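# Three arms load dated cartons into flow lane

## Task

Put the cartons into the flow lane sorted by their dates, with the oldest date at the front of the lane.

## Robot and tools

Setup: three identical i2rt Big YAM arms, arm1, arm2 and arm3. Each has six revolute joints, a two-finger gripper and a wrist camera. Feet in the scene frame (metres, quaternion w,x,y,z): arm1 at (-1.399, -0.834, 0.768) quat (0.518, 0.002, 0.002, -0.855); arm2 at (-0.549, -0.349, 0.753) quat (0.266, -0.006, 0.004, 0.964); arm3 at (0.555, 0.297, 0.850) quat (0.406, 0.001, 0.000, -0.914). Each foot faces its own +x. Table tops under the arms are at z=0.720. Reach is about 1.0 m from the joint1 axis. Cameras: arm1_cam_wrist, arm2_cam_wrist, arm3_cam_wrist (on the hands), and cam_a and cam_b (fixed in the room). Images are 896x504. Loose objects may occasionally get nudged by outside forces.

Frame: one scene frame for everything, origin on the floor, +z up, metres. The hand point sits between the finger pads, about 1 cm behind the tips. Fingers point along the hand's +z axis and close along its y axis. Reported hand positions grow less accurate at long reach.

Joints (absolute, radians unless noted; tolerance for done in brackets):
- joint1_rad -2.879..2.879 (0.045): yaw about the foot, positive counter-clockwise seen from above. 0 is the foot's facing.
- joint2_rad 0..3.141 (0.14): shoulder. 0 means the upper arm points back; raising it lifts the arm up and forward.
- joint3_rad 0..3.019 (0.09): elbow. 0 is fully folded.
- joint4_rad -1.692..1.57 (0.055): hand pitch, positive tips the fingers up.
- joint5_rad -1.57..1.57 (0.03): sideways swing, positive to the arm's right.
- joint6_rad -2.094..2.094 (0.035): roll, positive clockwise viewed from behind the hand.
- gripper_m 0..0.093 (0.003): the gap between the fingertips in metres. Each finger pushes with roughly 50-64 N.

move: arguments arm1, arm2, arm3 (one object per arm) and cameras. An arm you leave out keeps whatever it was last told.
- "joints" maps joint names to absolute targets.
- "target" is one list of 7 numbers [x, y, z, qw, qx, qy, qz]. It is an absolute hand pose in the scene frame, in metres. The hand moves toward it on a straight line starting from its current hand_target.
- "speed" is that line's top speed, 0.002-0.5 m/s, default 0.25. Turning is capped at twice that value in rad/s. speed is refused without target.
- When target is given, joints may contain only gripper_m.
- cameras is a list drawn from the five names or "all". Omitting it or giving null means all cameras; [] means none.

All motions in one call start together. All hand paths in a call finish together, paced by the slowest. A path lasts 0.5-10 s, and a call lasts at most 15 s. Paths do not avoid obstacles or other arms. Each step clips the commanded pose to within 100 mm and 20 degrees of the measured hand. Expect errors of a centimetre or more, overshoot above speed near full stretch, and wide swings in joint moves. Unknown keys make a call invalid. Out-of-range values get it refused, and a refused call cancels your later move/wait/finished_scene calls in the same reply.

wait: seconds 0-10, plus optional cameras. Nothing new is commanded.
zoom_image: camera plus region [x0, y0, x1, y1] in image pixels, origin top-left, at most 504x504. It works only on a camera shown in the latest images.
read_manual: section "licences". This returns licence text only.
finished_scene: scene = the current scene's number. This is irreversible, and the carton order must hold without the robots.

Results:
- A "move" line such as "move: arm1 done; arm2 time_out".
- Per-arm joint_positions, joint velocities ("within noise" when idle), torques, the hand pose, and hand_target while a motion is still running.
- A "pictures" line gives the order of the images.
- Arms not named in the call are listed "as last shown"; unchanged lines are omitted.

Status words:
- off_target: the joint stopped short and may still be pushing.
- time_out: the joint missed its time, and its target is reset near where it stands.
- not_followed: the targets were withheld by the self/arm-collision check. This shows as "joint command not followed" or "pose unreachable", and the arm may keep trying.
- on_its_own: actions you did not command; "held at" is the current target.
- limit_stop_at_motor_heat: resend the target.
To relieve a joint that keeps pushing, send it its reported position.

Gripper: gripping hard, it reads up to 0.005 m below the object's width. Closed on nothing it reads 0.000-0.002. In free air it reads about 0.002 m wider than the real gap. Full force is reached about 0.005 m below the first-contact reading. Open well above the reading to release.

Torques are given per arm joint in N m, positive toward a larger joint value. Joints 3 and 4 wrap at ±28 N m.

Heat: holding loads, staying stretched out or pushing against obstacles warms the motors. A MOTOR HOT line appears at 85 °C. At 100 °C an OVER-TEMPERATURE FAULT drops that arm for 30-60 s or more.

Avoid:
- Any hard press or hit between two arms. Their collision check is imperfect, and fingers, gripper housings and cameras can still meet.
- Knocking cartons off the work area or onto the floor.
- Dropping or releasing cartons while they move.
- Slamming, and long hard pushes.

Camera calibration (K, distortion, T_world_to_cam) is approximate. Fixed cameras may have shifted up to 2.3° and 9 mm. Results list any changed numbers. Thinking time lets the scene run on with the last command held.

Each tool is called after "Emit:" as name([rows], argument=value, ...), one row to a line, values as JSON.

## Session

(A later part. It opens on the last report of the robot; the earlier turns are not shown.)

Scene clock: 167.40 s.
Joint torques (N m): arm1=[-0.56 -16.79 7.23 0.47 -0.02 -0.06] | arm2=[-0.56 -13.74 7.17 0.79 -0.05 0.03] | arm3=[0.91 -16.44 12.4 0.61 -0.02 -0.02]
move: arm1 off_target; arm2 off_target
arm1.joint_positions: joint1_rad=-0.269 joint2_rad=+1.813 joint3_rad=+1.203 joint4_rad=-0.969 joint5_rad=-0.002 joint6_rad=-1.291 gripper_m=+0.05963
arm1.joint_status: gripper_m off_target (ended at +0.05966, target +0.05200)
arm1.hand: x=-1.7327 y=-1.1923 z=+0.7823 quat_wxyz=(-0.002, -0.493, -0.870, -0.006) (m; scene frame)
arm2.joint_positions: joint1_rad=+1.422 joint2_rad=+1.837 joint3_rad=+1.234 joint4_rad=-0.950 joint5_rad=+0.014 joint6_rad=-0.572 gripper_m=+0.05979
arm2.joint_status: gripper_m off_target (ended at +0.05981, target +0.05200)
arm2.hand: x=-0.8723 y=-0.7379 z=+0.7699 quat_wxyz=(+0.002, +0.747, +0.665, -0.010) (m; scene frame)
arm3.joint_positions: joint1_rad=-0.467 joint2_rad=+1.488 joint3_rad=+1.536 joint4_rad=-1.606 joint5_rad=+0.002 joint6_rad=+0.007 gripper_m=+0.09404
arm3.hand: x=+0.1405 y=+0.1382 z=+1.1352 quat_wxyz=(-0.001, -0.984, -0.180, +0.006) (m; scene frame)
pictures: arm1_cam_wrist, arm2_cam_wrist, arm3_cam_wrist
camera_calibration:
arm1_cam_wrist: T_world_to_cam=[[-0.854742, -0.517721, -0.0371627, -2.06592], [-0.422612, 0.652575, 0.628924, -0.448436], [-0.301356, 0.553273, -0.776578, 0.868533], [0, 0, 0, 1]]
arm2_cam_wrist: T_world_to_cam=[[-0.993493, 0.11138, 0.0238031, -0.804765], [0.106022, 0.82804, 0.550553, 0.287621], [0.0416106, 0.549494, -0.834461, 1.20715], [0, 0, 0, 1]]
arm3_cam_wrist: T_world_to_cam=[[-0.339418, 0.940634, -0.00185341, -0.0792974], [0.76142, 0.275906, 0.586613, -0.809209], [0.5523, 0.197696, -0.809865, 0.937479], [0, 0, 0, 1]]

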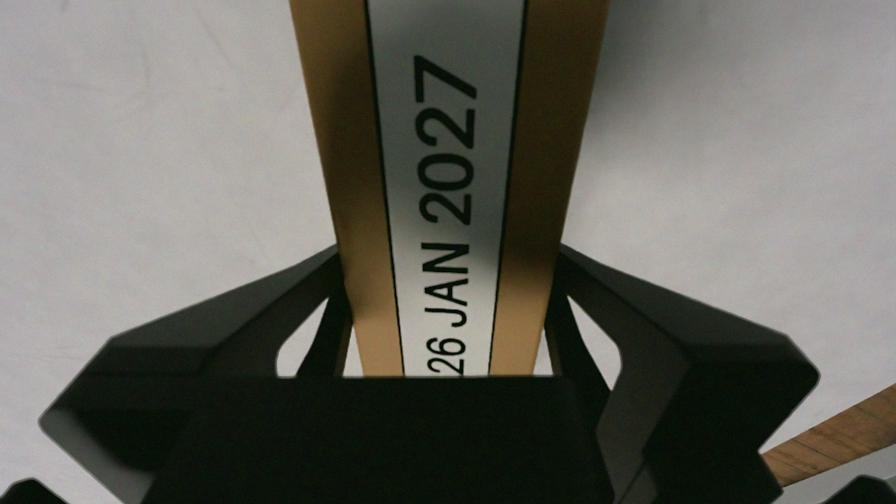

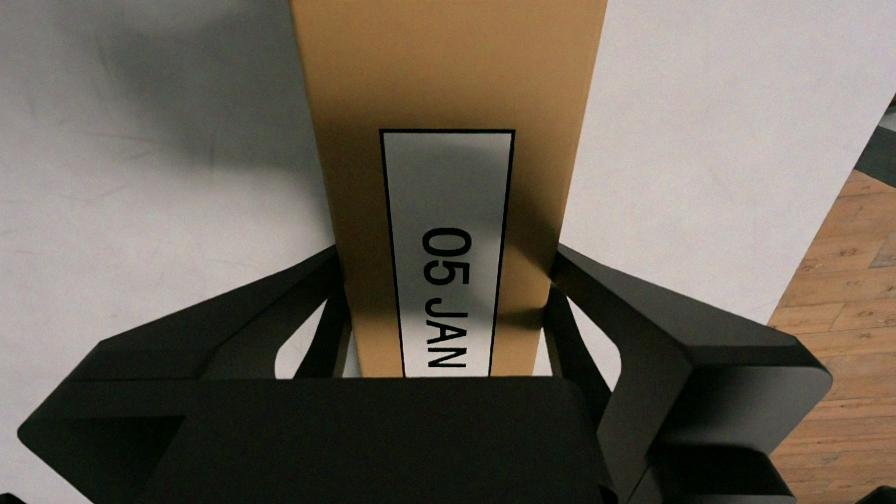

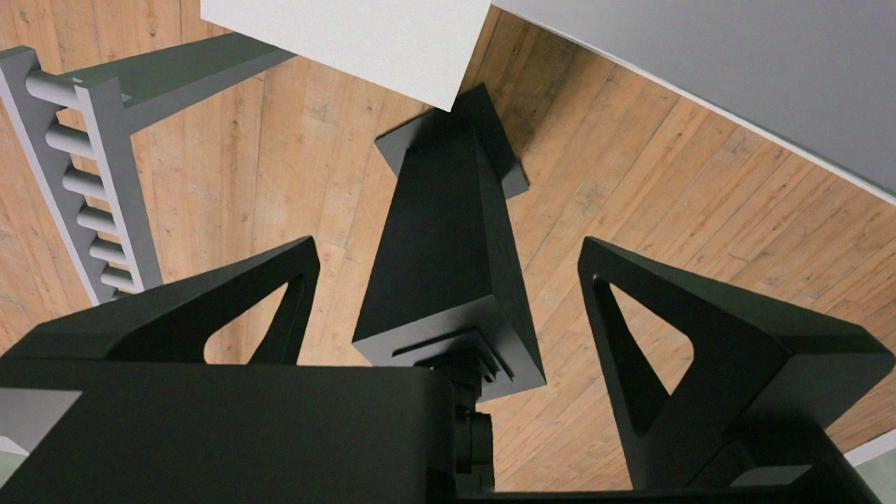

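Emit:
move(arm2={"target":[-0.86,-0.71,1.02,0,0.752,0.659,0]}, arm1={"target":[-1.7,-1.16,1.02,0,0.4962,0.868,0]}, cameras=[])

Emit:
move(arm2={"joints":{"joint1_rad":-1.82}}, arm1={"joints":{"joint1_rad":1.67}}, cameras=[])

Emit:
move(arm2={"target":[-0.22,-0.05,1.02,0,0,1,0]}, arm1={"target":[-0.85,-1.06,0.96,0,-0.574,0.819,0]})

Scene clock: 183.47 s.
move: arm1 off_target; arm2 off_target
arm1.hand_status: off_target (0.039 m and 4.3 deg from the pose sent, 0.242 m and 0.9 deg at the start)
arm2.hand_status: off_target (0.038 m and 4.0 deg from the pose sent, 0.252 m and 1.5 deg at the start)
pictures: none

Scene clock: 186.80 s.
move: arm1 done; arm2 done
arm1.joint_status: all done
arm2.joint_status: all done
pictures: none

Scene clock: 190.47 s.
Joint torques (N m): arm1=[-0.26 -22.24 14.22 -0.23 -0.1 -0.1] | arm2=[-0.97 -14.21 9.55 0.1 0 0.09] | arm3=[0.97 -16.21 12.38 0.64 -0.01 -0.02]
move: arm1 off_target; arm2 off_target
arm1.joint_positions: joint1_rad=+1.681 joint2_rad=+1.921 joint3_rad=+1.753 joint4_rad=-1.493 joint5_rad=+0.008 joint6_rad=-1.599 gripper_m=+0.05964
arm1.hand: x=-0.8683 y=-1.0433 z=+0.9218 quat_wxyz=(+0.026, +0.576, -0.816, -0.037) (m; scene frame)
arm1.hand_target: x=-0.8529 y=-1.0589 z=+0.9604 quat_wxyz=(+0.000, +0.574, -0.819, +0.001) (m; scene frame)
arm1.hand_status: off_target (0.046 m and 5.1 deg from the pose sent, 0.170 m and 18.1 deg at the start)
arm2.joint_positions: joint1_rad=-1.867 joint2_rad=+1.522 joint3_rad=+1.503 joint4_rad=-1.567 joint5_rad=-0.014 joint6_rad=+0.713 gripper_m=+0.05978
arm2.hand: x=-0.2190 y=-0.0435 z=+1.0114 quat_wxyz=(+0.006, +0.011, -1.000, +0.006) (m; scene frame)
arm2.hand_target: x=-0.2200 y=-0.0500 z=+1.0199 quat_wxyz=(+0.000, +0.000, -1.000, +0.000) (m; scene frame)
arm2.hand_status: off_target (0.011 m and 1.5 deg from the pose sent, 0.044 m and 77.8 deg at the start)
arm3.joint_positions: joint1_rad=-0.467 joint2_rad=+1.488 joint3_rad=+1.536 joint4_rad=-1.606 joint5_rad=+0.002 joint6_rad=+0.007 gripper_m=+0.09404
arm3.hand: x=+0.1405 y=+0.1382 z=+1.1352 quat_wxyz=(-0.001, -0.984, -0.180, +0.006) (m; scene frame)
pictures: arm1_cam_wrist, arm2_cam_wrist, arm3_cam_wrist, cam_a, cam_b
camera_calibration:
arm1_cam_wrist: T_world_to_cam=[[0.937309, -0.329307, -0.114052, 0.578766], [-0.190939, -0.759038, 0.622418, -1.53367], [-0.291537, -0.561621, -0.774331, -0.00173772], [0, 0, 0, 1]]
arm2_cam_wrist: T_world_to_cam=[[0.0262919, -0.999353, 0.0245268, -0.0644403], [-0.818085, -0.00740971, 0.57505, -0.753093], [-0.574496, -0.0351842, -0.817751, 0.822613], [0, 0, 0, 1]]
arm3_cam_wrist: T_world_to_cam=[[-0.339418, 0.940634, -0.00185341, -0.0792974], [0.76142, 0.275906, 0.586613, -0.809209], [0.5523, 0.197696, -0.809865, 0.937479], [0, 0, 0, 1]]

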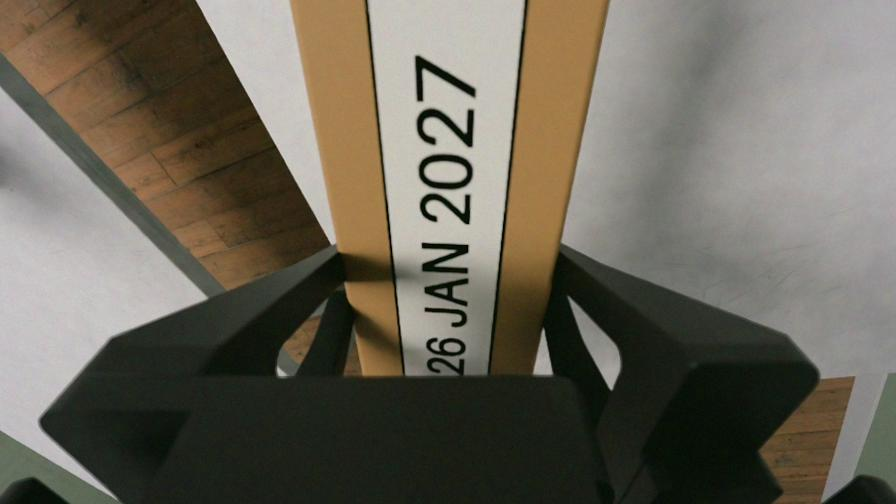

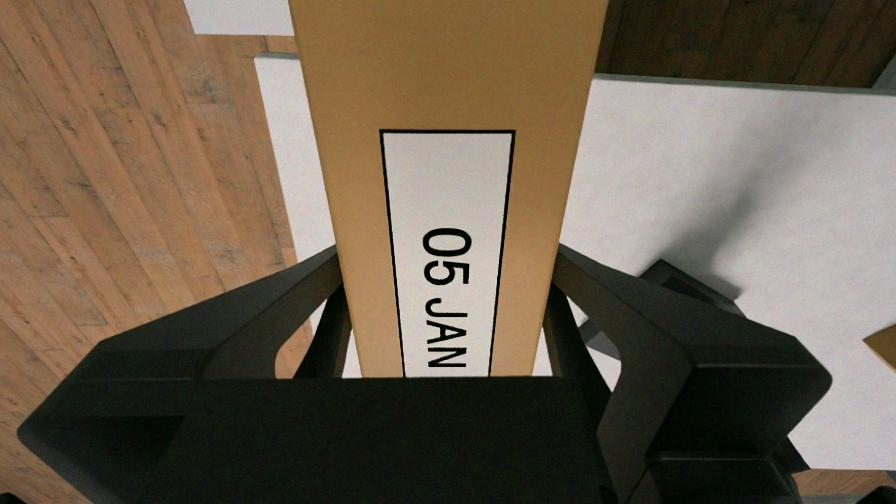

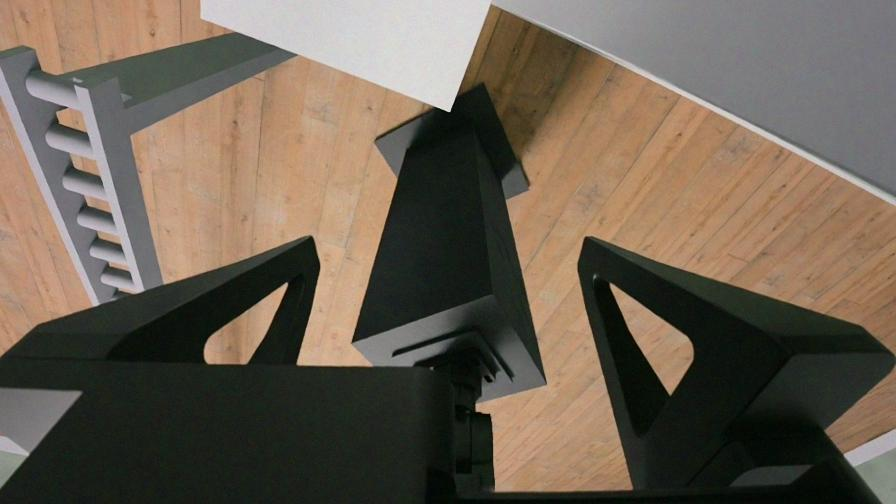

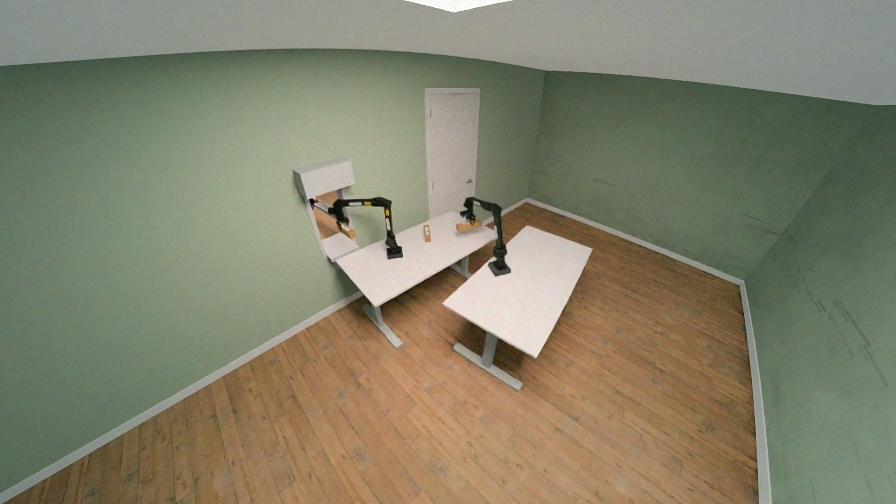

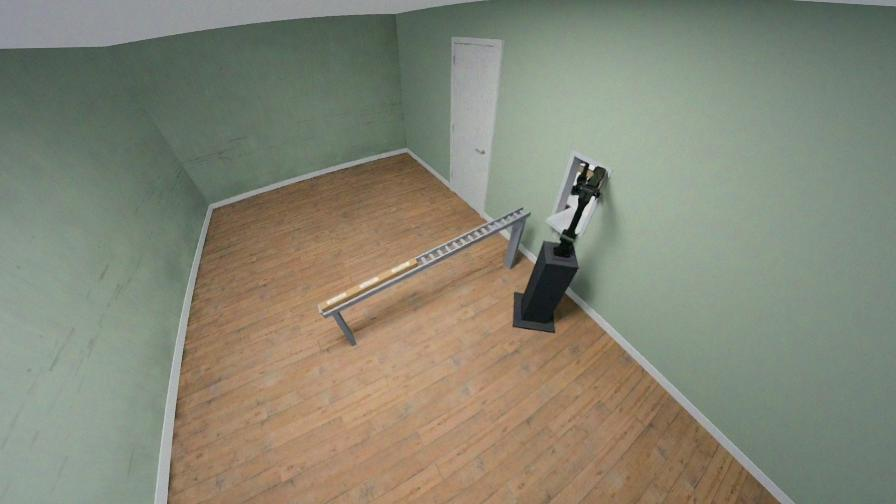

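Emit:
move(arm3={"joints":{"joint1_rad":0.6}}, arm1={"target":[-0.84,-1.06,0.82,0,-0.574,0.819,0],"speed":0.2}, arm2={"target":[-0.1,-0.01,0.93,0,0,1,0]}, cameras=["arm2_cam_wrist","cam_a","cam_b"])

Emit:
move(arm1={"target":[-0.84,-1.06,0.785,0,-0.574,0.819,0],"speed":0.08}, arm2={"target":[-0.03,-0.01,0.87,0,0,1,0]}, cameras=["arm2_cam_wrist","arm1_cam_wrist","cam_a","cam_b"])

Emit:
zoom_image(camera="cam_a", region=[290, 150, 410, 270])

Emit:
zoom_image(camera="cam_b", region=[530, 140, 620, 250])

Emit:
zoom_image(camera="cam_a", region=[410, 180, 520, 270])

Scene clock: 198.90 s.
move: arm1 off_target; arm2 off_target; arm3 done
arm1.hand_status: off_target (0.031 m and 3.6 deg from the pose sent, 0.107 m and 5.1 deg at the start)
arm2.hand_status: off_target (0.042 m and 4.8 deg from the pose sent, 0.148 m and 1.6 deg at the start)
arm3.joint_status: all done
pictures: arm2_cam_wrist, cam_a, cam_b
camera_calibration:
arm2_cam_wrist: T_world_to_cam=[[0.00183153, -0.997802, 0.0662343, -0.0855609], [-0.787013, 0.039424, 0.615675, -0.642168], [-0.616934, -0.0532549, -0.785211, 0.750339], [0, 0, 0, 1]]

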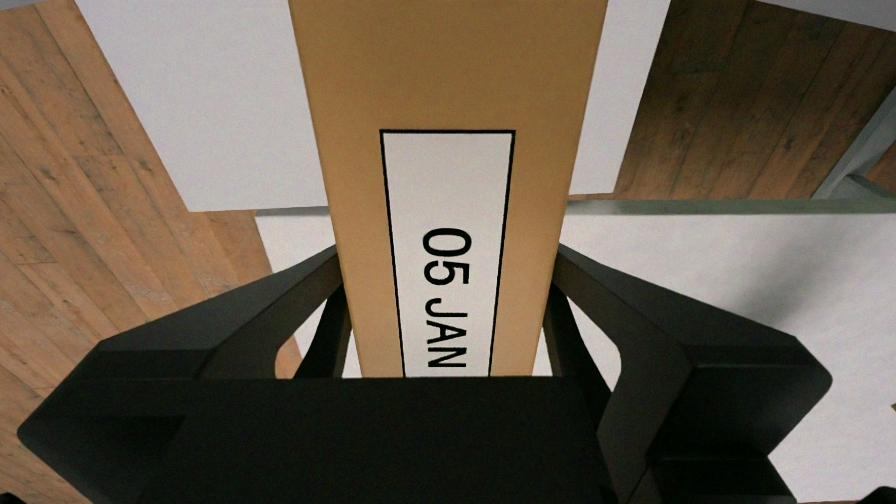

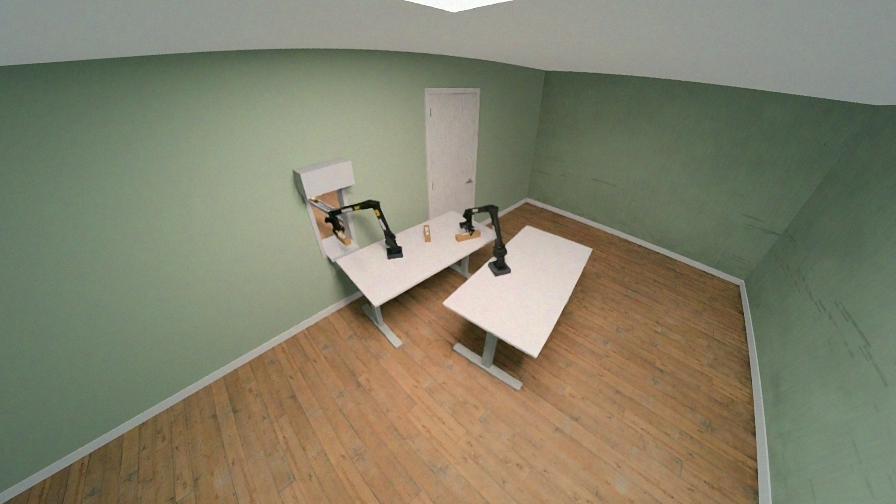

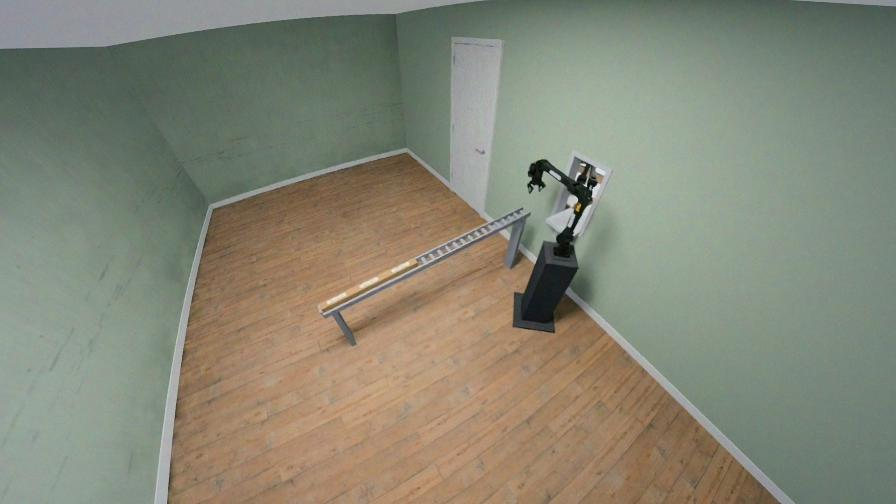

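Scene clock: 200.40 s.
Joint torques (N m): arm1=[0.09 -21.3 7.58 1.17 -0.25 -0.03] | arm2=[-0.26 -20.54 15.5 -0.09 -0.1 -0.12] | arm3=[0.38 -16.44 12.37 0.65 0.03 0]
move: arm1 done; arm2 off_target
arm1.joint_positions: joint1_rad=+1.681 joint2_rad=+2.057 joint3_rad=+1.602 joint4_rad=-1.147 joint5_rad=+0.011 joint6_rad=-1.599 gripper_m=+0.05964
arm1.hand: x=-0.8458 y=-1.0517 z=+0.7874 quat_wxyz=(+0.011, +0.576, -0.817, -0.012) (m; scene frame)
arm1.hand_target: x=-0.8403 y=-1.0600 z=+0.7851 quat_wxyz=(+0.000, +0.574, -0.819, +0.000) (m; scene frame)
arm1.hand_status: done (0.010 m and 1.8 deg from the pose sent, 0.016 m and 3.6 deg at the start)
arm2.joint_positions: joint1_rad=-2.030 joint2_rad=+2.023 joint3_rad=+1.713 joint4_rad=-1.351 joint5_rad=-0.011 joint6_rad=+0.585 gripper_m=+0.05978
arm2.hand: x=-0.0541 y=-0.0273 z=+0.8343 quat_wxyz=(+0.036, -0.007, -0.999, +0.026) (m; scene frame)
arm2.hand_target: x=-0.0325 y=-0.0117 z=+0.8709 quat_wxyz=(-0.001, +0.000, -1.000, +0.000) (m; scene frame)
arm2.hand_status: off_target (0.046 m and 5.1 deg from the pose sent, 0.100 m and 4.8 deg at the start)
arm3.joint_positions: joint1_rad=+0.597 joint2_rad=+1.488 joint3_rad=+1.536 joint4_rad=-1.606 joint5_rad=+0.000 joint6_rad=+0.007 gripper_m=+0.09405
arm3.hand: x=+0.4927 y=-0.1414 z=+1.1359 quat_wxyz=(-0.005, -0.756, -0.654, +0.004) (m; scene frame)
pictures: arm1_cam_wrist, arm2_cam_wrist, cam_a, cam_b
camera_calibration:
arm1_cam_wrist: T_world_to_cam=[[0.941794, -0.33149, -0.0560252, 0.49531], [-0.224517, -0.744197, 0.629097, -1.47011], [-0.250233, -0.579901, -0.775305, -0.0875402], [0, 0, 0, 1]]
arm2_cam_wrist: T_world_to_cam=[[-0.00640555, -0.997926, 0.0640468, -0.0830185], [-0.78202, 0.044916, 0.621633, -0.55168], [-0.623221, -0.046104, -0.780686, 0.739222], [0, 0, 0, 1]]

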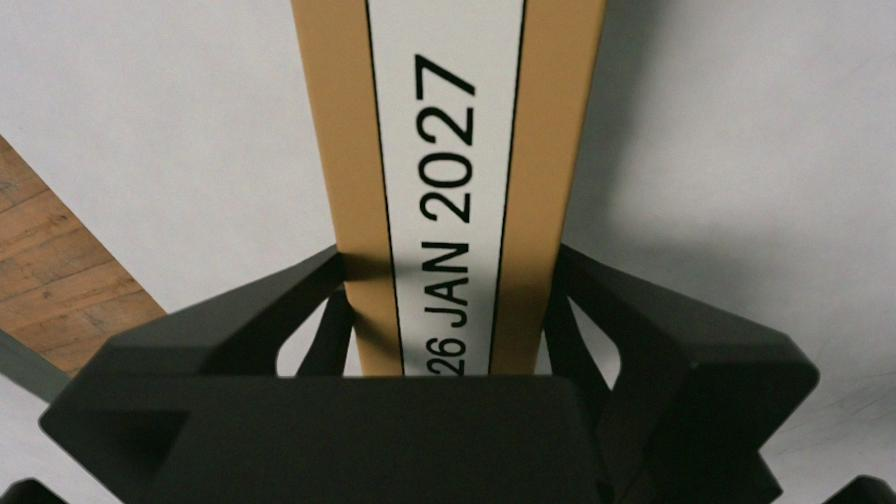

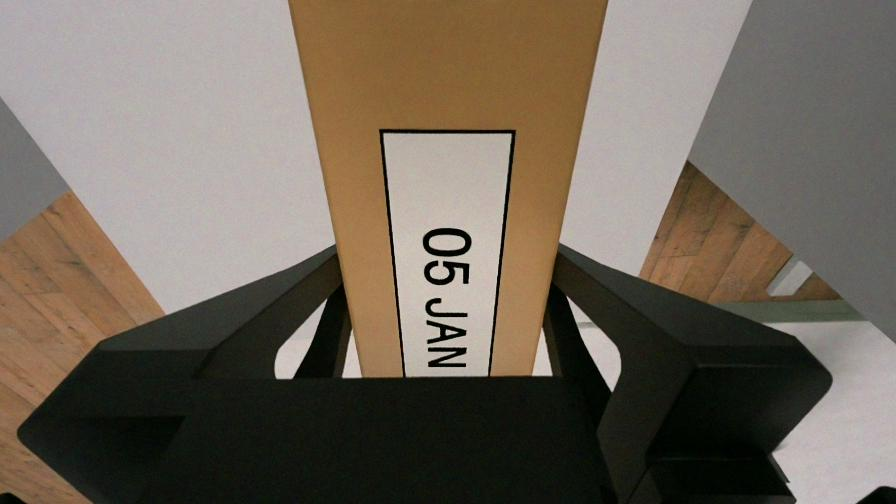

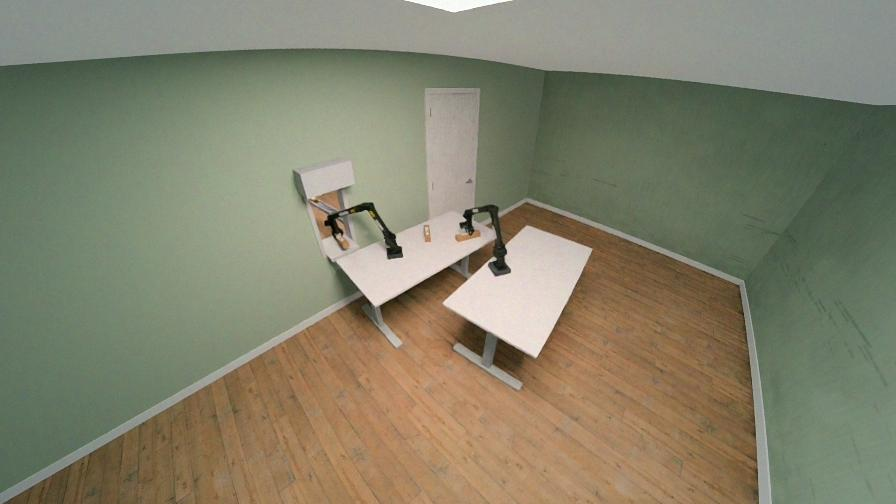

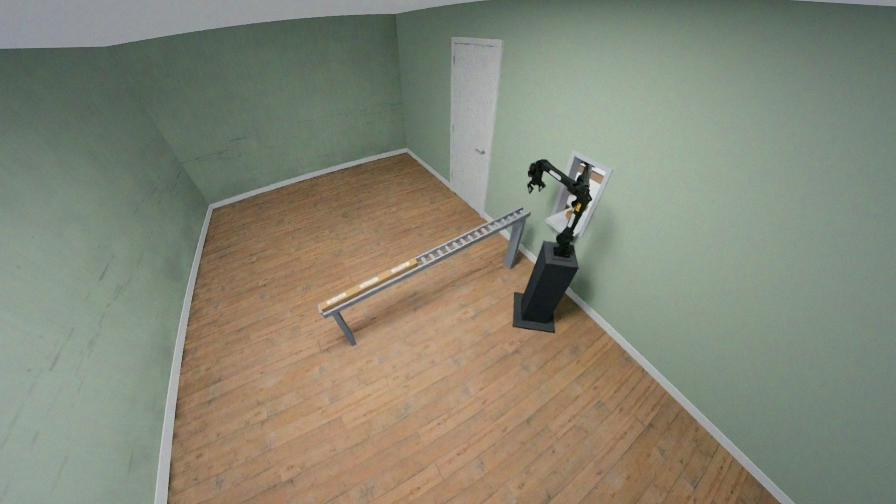

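Scaled by 4.200 from the camera's 896x504 image, which has a finer 1280x720 frame.

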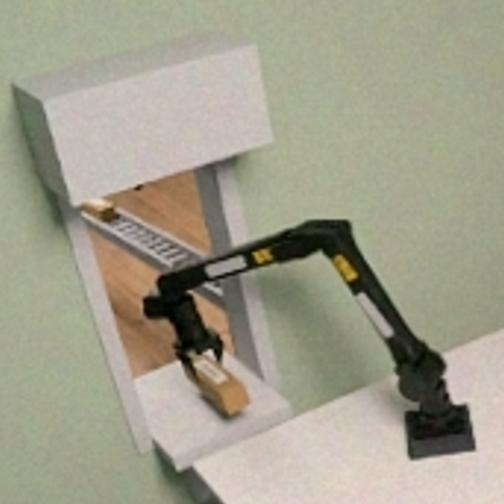

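Scaled by 4.582 from the camera's 896x504 image, which has a finer 1280x720 frame.

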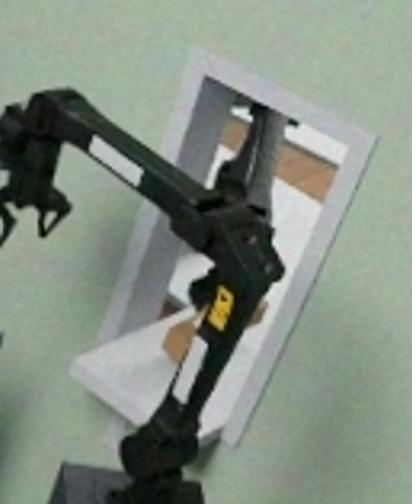

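Scaled by 4.582 from the camera's 896x504 image, which has a finer 1280x720 frame.

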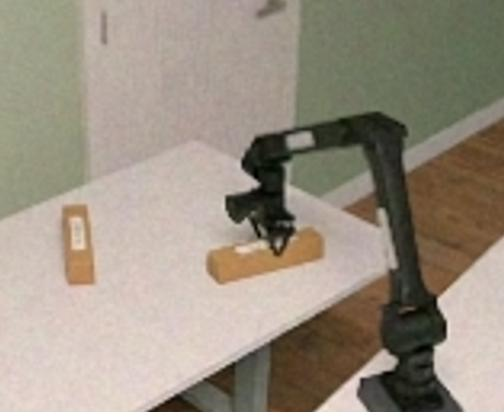

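Emit:
move(arm1={"target":[-0.84,-1.06,0.776,0,-0.574,0.819,0],"speed":0.08}, arm2={"target":[-0.02,0.0,0.845,0,0,1,0],"speed":0.06}, cameras=[])

Emit:
move(arm1={"joints":{"gripper_m":0.093}}, arm2={"target":[-0.02,0.0,0.82,0,0,1,0],"speed":0.06}, cameras=["cam_a"])

Emit:
zoom_image(camera="cam_a", region=[320, 210, 370, 270])

Scene clock: 204.97 s.
move: arm1 off_target; arm2 off_target
arm1.hand_status: off_target (0.015 m and 1.5 deg from the pose sent, 0.015 m and 1.8 deg at the start)
arm2.hand_status: off_target (0.045 m and 5.1 deg from the pose sent, 0.045 m and 5.1 deg at the start)
pictures: none

Scene clock: 206.67 s.
Joint torques (N m): arm1=[0.03 -21.25 7.54 0.47 -0.13 -0.03] | arm2=[0.03 -20.19 13.15 0.35 -0.09 -0.06] | arm3=[0.5 -16.21 12.46 0.64 0.03 -0.02]
move: arm1 done; arm2 off_target
arm1.joint_positions: joint1_rad=+1.681 joint2_rad=+2.066 joint3_rad=+1.593 joint4_rad=-1.105 joint5_rad=+0.008 joint6_rad=-1.599 gripper_m=+0.09293
arm1.joint_status: all done
arm1.hand: x=-0.8403 y=-1.0532 z=+0.7793 quat_wxyz=(+0.003, +0.576, -0.817, -0.002) (m; scene frame)
arm2.joint_positions: joint1_rad=-2.030 joint2_rad=+2.090 joint3_rad=+1.734 joint4_rad=-1.274 joint5_rad=-0.012 joint6_rad=+0.585 gripper_m=+0.05978
arm2.hand: x=-0.0354 y=-0.0157 z=+0.8012 quat_wxyz=(+0.023, -0.007, -1.000, +0.017) (m; scene frame)
arm2.hand_target: x=-0.0211 y=-0.0007 z=+0.8205 quat_wxyz=(+0.000, +0.000, -1.000, +0.000) (m; scene frame)
arm2.hand_status: off_target (0.029 m and 3.4 deg from the pose sent, 0.033 m and 5.1 deg at the start)
arm3.joint_positions: joint1_rad=+0.597 joint2_rad=+1.488 joint3_rad=+1.536 joint4_rad=-1.606 joint5_rad=+0.000 joint6_rad=+0.007 gripper_m=+0.09405
arm3.hand: x=+0.4927 y=-0.1414 z=+1.1359 quat_wxyz=(-0.005, -0.756, -0.654, +0.004) (m; scene frame)
pictures: cam_a

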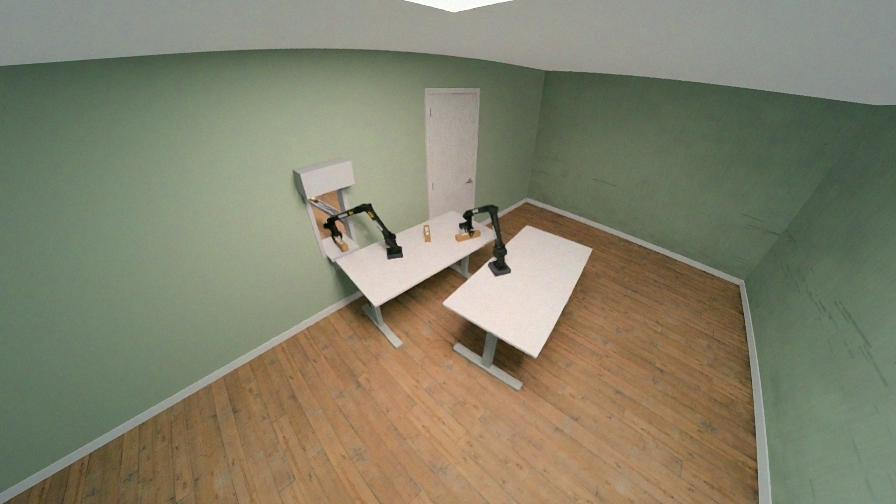

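Scaled by 8.400 from the camera's 896x504 image, which has a finer 1280x720 frame.

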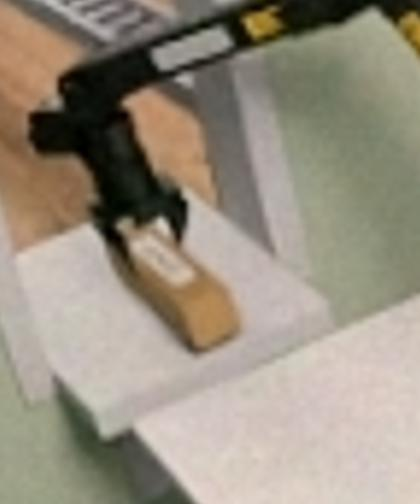

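Emit:
move(arm1={"target":[-0.9,-1.0,1.05,0,-0.574,0.819,0]}, arm2={"target":[-0.02,0.0,0.807,0,0,1,0],"speed":0.05}, cameras=[])

Emit:
move(arm1={"joints":{"joint1_rad":0.0}}, arm2={"target":[-0.02,0.0,0.797,0,0,1,0],"speed":0.05}, cameras=["cam_a","arm2_cam_wrist"])

Emit:
zoom_image(camera="cam_a", region=[320, 210, 370, 270])

Scene clock: 211.87 s.
move: arm1 off_target; arm2 off_target
arm1.hand_status: off_target (0.022 m and 2.1 deg from the pose sent, 0.282 m and 0.5 deg at the start)
arm2.hand_status: off_target (0.018 m and 2.1 deg from the pose sent, 0.023 m and 3.4 deg at the start)
pictures: none

Scene clock: 214.20 s.
Joint torques (N m): arm1=[1.2 -18.32 12.77 -0.34 -0.09 0.1] | arm2=[0.15 -18.96 11.3 0.54 -0.09 -0.07] | arm3=[0.56 -16.26 12.41 0.64 0.04 -0.01]
move: arm1 done; arm2 off_target
arm1.joint_positions: joint1_rad=-0.008 joint2_rad=+1.721 joint3_rad=+1.749 joint4_rad=-1.646 joint5_rad=+0.006 joint6_rad=-1.546 gripper_m=+0.09295
arm1.joint_status: all done
arm1.hand: x=-1.6431 y=-1.2899 z=+1.0243 quat_wxyz=(-0.003, -0.254, -0.967, -0.027) (m; scene frame)
arm2.joint_positions: joint1_rad=-2.030 joint2_rad=+2.096 joint3_rad=+1.734 joint4_rad=-1.228 joint5_rad=-0.012 joint6_rad=+0.585 gripper_m=+0.05978
arm2.hand: x=-0.0263 y=-0.0099 z=+0.7969 quat_wxyz=(+0.007, -0.006, -1.000, +0.006) (m; scene frame)
arm2.hand_target: x=-0.0203 y=-0.0002 z=+0.7971 quat_wxyz=(+0.000, +0.000, -1.000, +0.000) (m; scene frame)
arm2.hand_status: off_target (0.012 m and 1.3 deg from the pose sent, 0.016 m and 2.1 deg at the start)
arm3.joint_positions: joint1_rad=+0.597 joint2_rad=+1.488 joint3_rad=+1.536 joint4_rad=-1.606 joint5_rad=+0.000 joint6_rad=+0.007 gripper_m=+0.09405
arm3.hand: x=+0.4927 y=-0.1414 z=+1.1359 quat_wxyz=(-0.005, -0.756, -0.654, +0.004) (m; scene frame)
pictures: arm2_cam_wrist, cam_a
camera_calibration:
arm2_cam_wrist: T_world_to_cam=[[-0.00763268, -0.999653, 0.0252105, -0.0321608], [-0.816973, 0.0207717, 0.576302, -0.472497], [-0.576625, -0.0161976, -0.816848, 0.758523], [0, 0, 0, 1]]

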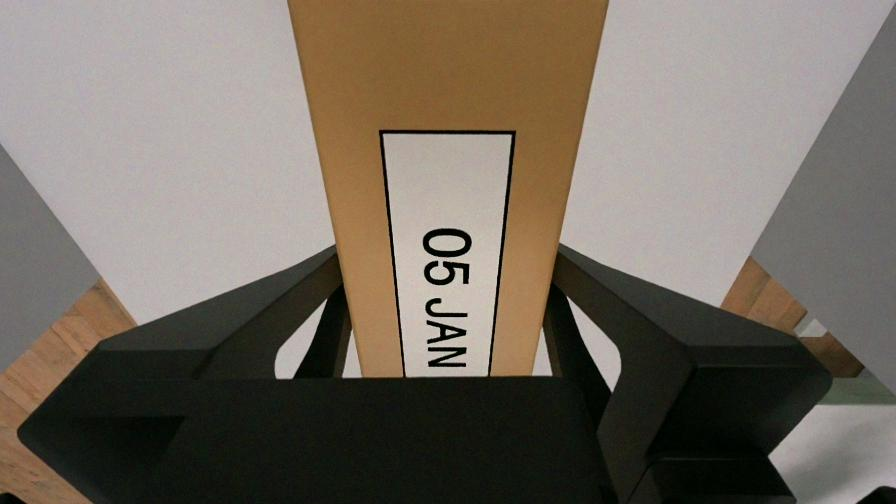

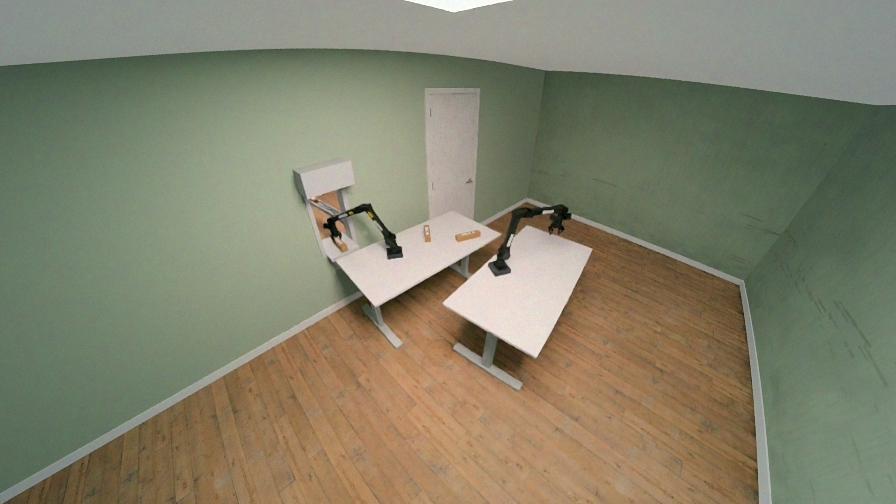

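Scaled by 8.400 from the camera's 896x504 image, which has a finer 1280x720 frame.

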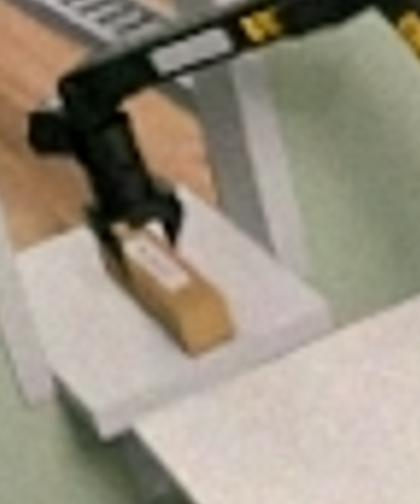

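Emit:
move(arm2={"joints":{"gripper_m":0.093}}, cameras=[])

Emit:
move(arm2={"target":[-0.04,-0.02,0.95,0,0,1,0]}, cameras=[])

Emit:
move(arm2={"target":[-0.25,-0.1,1.05,0,0,1,0]}, cameras=[])

Emit:
move(arm2={"joints":{"joint1_rad":2.1,"joint6_rad":-0.85}}, arm3={"joints":{"joint1_rad":-0.44}}, cameras=[])

Emit:
move(arm2={"target":[-0.506,-0.822,0.87,0,0.3256,0.9455,0]}, arm3={"target":[0.03,0.03,1.0,0,1,0,0]}, cameras=["arm2_cam_wrist","arm3_cam_wrist","cam_a","cam_b"])

Scene clock: 219.97 s.
move: arm2 done
arm2.joint_status: all done
pictures: none

Scene clock: 221.43 s.
move: arm2 off_target
arm2.hand_status: off_target (0.016 m and 1.2 deg from the pose sent, 0.154 m and 1.3 deg at the start)
pictures: none

Scene clock: 223.30 s.
move: arm2 off_target
arm2.hand_status: off_target (0.012 m and 2.1 deg from the pose sent, 0.235 m and 1.2 deg at the start)
pictures: none

Scene clock: 227.07 s.
move: arm2 done; arm3 done
arm2.joint_status: all done
arm3.joint_status: all done
pictures: none

Scene clock: 228.90 s.
Joint torques (N m): arm1=[1.26 -18.37 12.77 -0.36 -0.09 0.1] | arm2=[0.67 -13.16 8.59 0.75 -0.02 0.1] | arm3=[0.97 -22.95 14.64 0.28 0.14 0.15]
move: arm2 done; arm3 off_target
arm1.joint_positions: joint1_rad=-0.008 joint2_rad=+1.721 joint3_rad=+1.749 joint4_rad=-1.646 joint5_rad=+0.006 joint6_rad=-1.546 gripper_m=+0.09295
arm1.hand: x=-1.6431 y=-1.2899 z=+1.0243 quat_wxyz=(-0.003, -0.254, -0.967, -0.027) (m; scene frame)
arm2.joint_positions: joint1_rad=+2.198 joint2_rad=+1.655 joint3_rad=+1.286 joint4_rad=-1.207 joint5_rad=+0.006 joint6_rad=-0.823 gripper_m=+0.09303
arm2.hand: x=-0.5098 y=-0.8223 z=+0.8772 quat_wxyz=(+0.002, +0.324, +0.946, -0.003) (m; scene frame)
arm2.hand_target: x=-0.5061 y=-0.8219 z=+0.8700 quat_wxyz=(+0.000, +0.326, +0.945, +0.000) (m; scene frame)
arm2.hand_status: done (0.008 m and 0.4 deg from the pose sent, 0.217 m and 5.0 deg at the start)
arm3.joint_positions: joint1_rad=-0.374 joint2_rad=+1.888 joint3_rad=+1.687 joint4_rad=-1.387 joint5_rad=-0.002 joint6_rad=+0.463 gripper_m=+0.09404
arm3.hand: x=+0.0401 y=+0.0412 z=+0.9960 quat_wxyz=(+0.003, -1.000, +0.000, -0.009) (m; scene frame)
arm3.hand_target: x=+0.0304 y=+0.0302 z=+1.0001 quat_wxyz=(+0.000, -1.000, +0.000, +0.000) (m; scene frame)
arm3.hand_status: off_target (0.016 m and 1.1 deg from the pose sent, 0.202 m and 22.5 deg at the start)
pictures: arm2_cam_wrist, arm3_cam_wrist, cam_a, cam_b
camera_calibration:
arm2_cam_wrist: T_world_to_cam=[[-0.609675, -0.792475, 0.0167163, -0.979063], [-0.650728, 0.512444, 0.560316, -0.393854], [-0.452603, 0.330733, -0.82811, 0.890603], [0, 0, 0, 1]]
arm3_cam_wrist: T_world_to_cam=[[0.0164893, 0.999855, 0.00429572, -0.0452348], [0.792143, -0.0156852, 0.610133, -0.63693], [0.610112, -0.00665786, -0.792287, 0.887928], [0, 0, 0, 1]]

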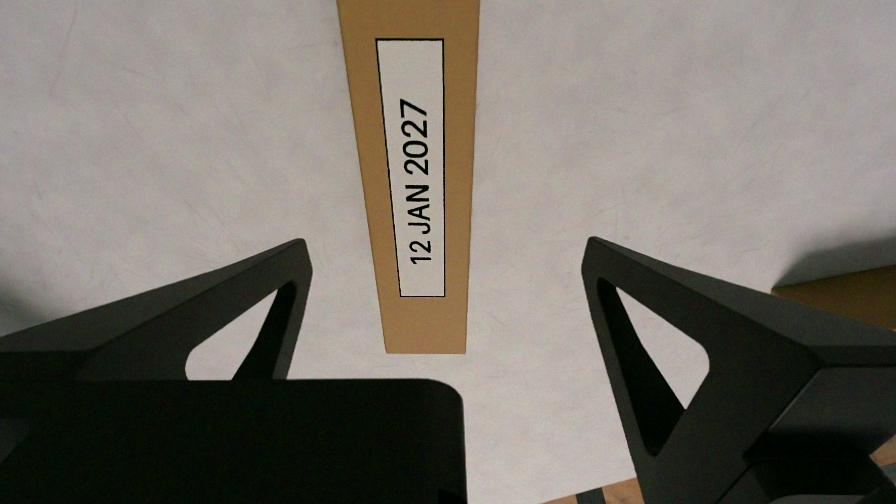

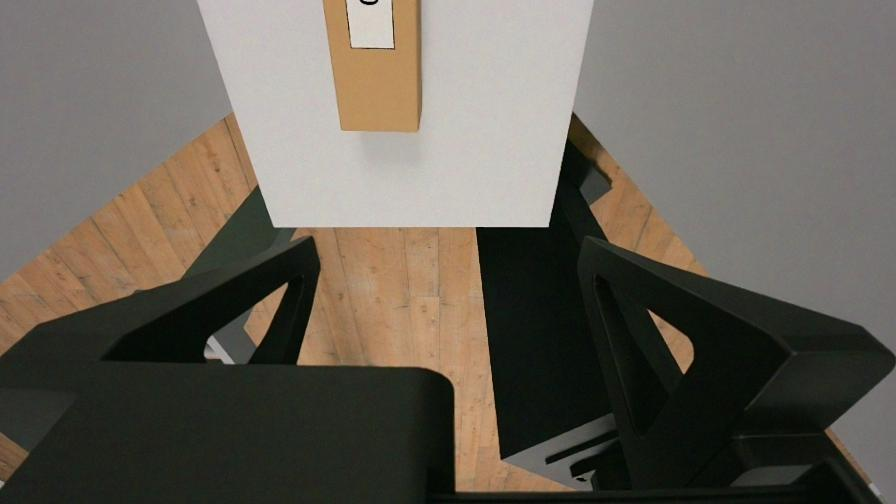

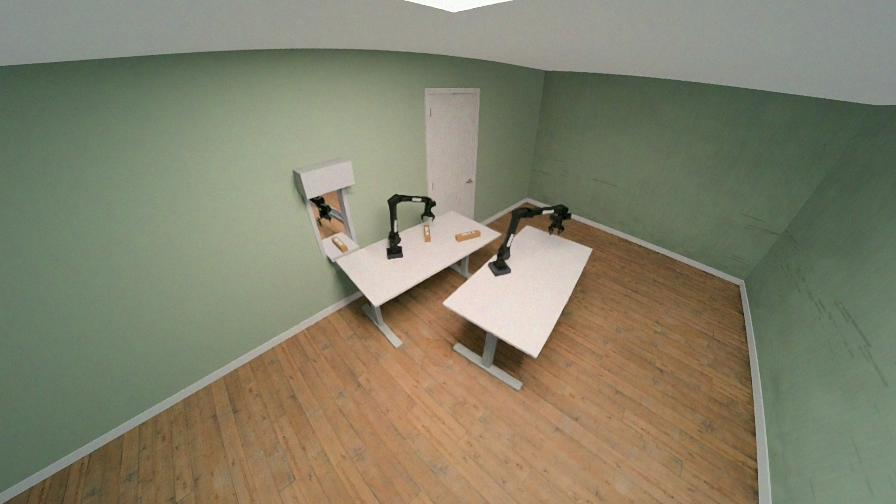

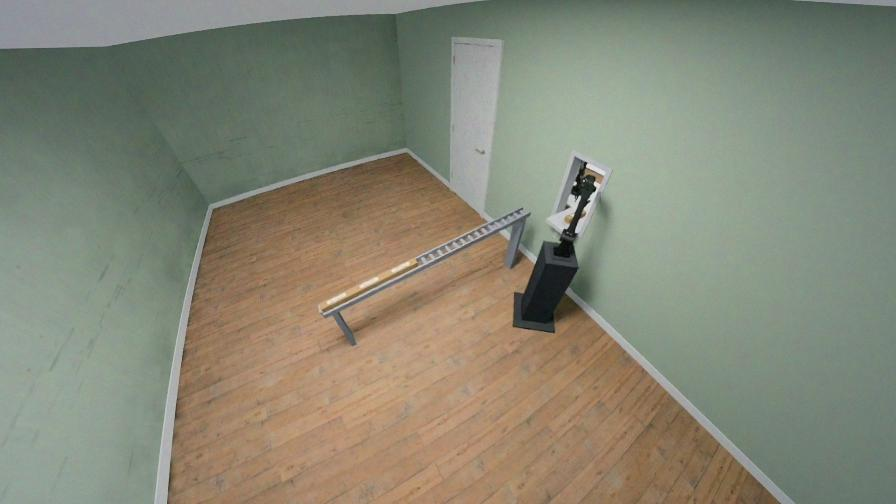

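Emit:
move(arm2={"target":[-0.496,-0.812,0.756,0,0.3256,0.9455,0],"speed":0.15}, arm3={"target":[-0.055,-0.018,0.89,0,1,0,0],"speed":0.15}, cameras=["arm2_cam_wrist","arm3_cam_wrist"])

Scene clock: 242.93 s.
Joint torques (N m): arm1=[1.32 -18.43 12.72 -0.36 -0.09 0.11] | arm2=[0.79 -12.57 6.97 0.77 -0.04 0.1] | arm3=[1.2 -27.05 14.53 0.25 0.16 0.14]
move: arm2 off_target; arm3 off_target
arm1: as last shown
arm2.joint_positions: joint1_rad=+2.217 joint2_rad=+1.780 joint3_rad=+1.126 joint4_rad=-0.910 joint5_rad=+0.006 joint6_rad=-0.802 gripper_m=+0.09303
arm2.hand: x=-0.5002 y=-0.8181 z=+0.7675 quat_wxyz=(+0.005, +0.325, +0.946, -0.008) (m; scene frame)
arm2.hand_target: x=-0.4961 y=-0.8118 z=+0.7562 quat_wxyz=(+0.000, +0.325, +0.946, +0.000) (m; scene frame)
arm2.hand_status: off_target (0.014 m and 1.1 deg from the pose sent, 0.123 m and 0.5 deg at the start)
arm3.joint_positions: joint1_rad=-0.369 joint2_rad=+2.226 joint3_rad=+1.969 joint4_rad=-1.318 joint5_rad=-0.002 joint6_rad=+0.470 gripper_m=+0.09404
arm3.hand: x=-0.0480 y=-0.0063 z=+0.8954 quat_wxyz=(+0.000, -1.000, +0.001, -0.003) (m; scene frame)
arm3.hand_target: x=-0.0545 y=-0.0177 z=+0.8901 quat_wxyz=(+0.000, -1.000, +0.000, +0.000) (m; scene frame)
arm3.hand_status: off_target (0.015 m and 0.4 deg from the pose sent, 0.154 m and 1.1 deg at the start)
pictures: arm2_cam_wrist, arm3_cam_wrist
camera_calibration:
arm2_cam_wrist: T_world_to_cam=[[-0.611288, -0.791001, 0.0253987, -0.974292], [-0.650355, 0.520366, 0.553406, -0.316345], [-0.450961, 0.321772, -0.832524, 0.799548], [0, 0, 0, 1]]
arm3_cam_wrist: T_world_to_cam=[[0.018421, 0.999829, -0.00165062, 0.00951947], [0.79915, -0.0137315, 0.600975, -0.497991], [0.60085, -0.0123897, -0.799266, 0.867416], [0, 0, 0, 1]]

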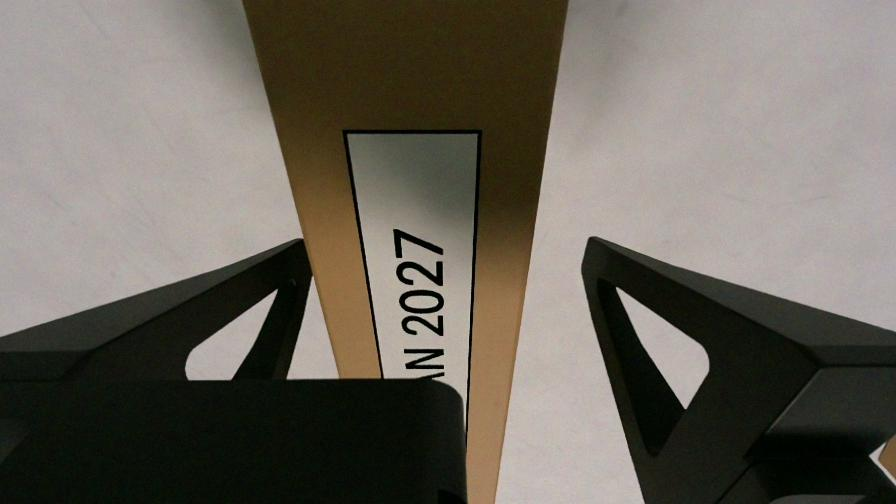

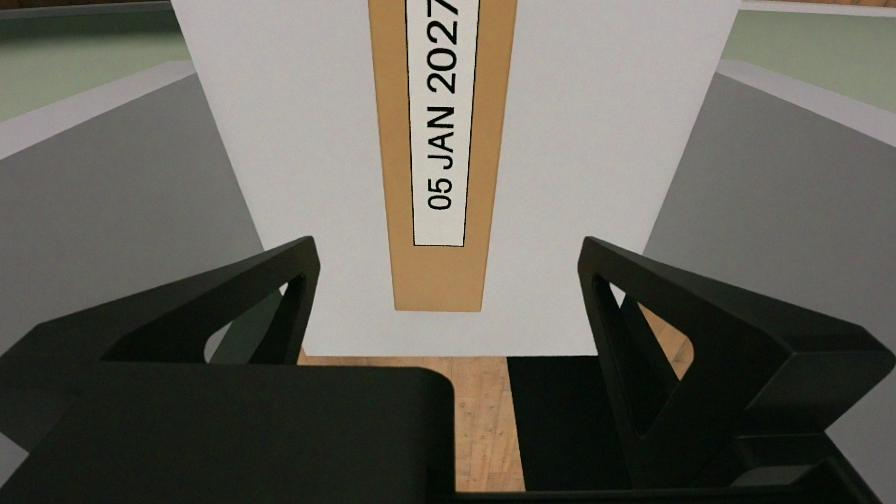

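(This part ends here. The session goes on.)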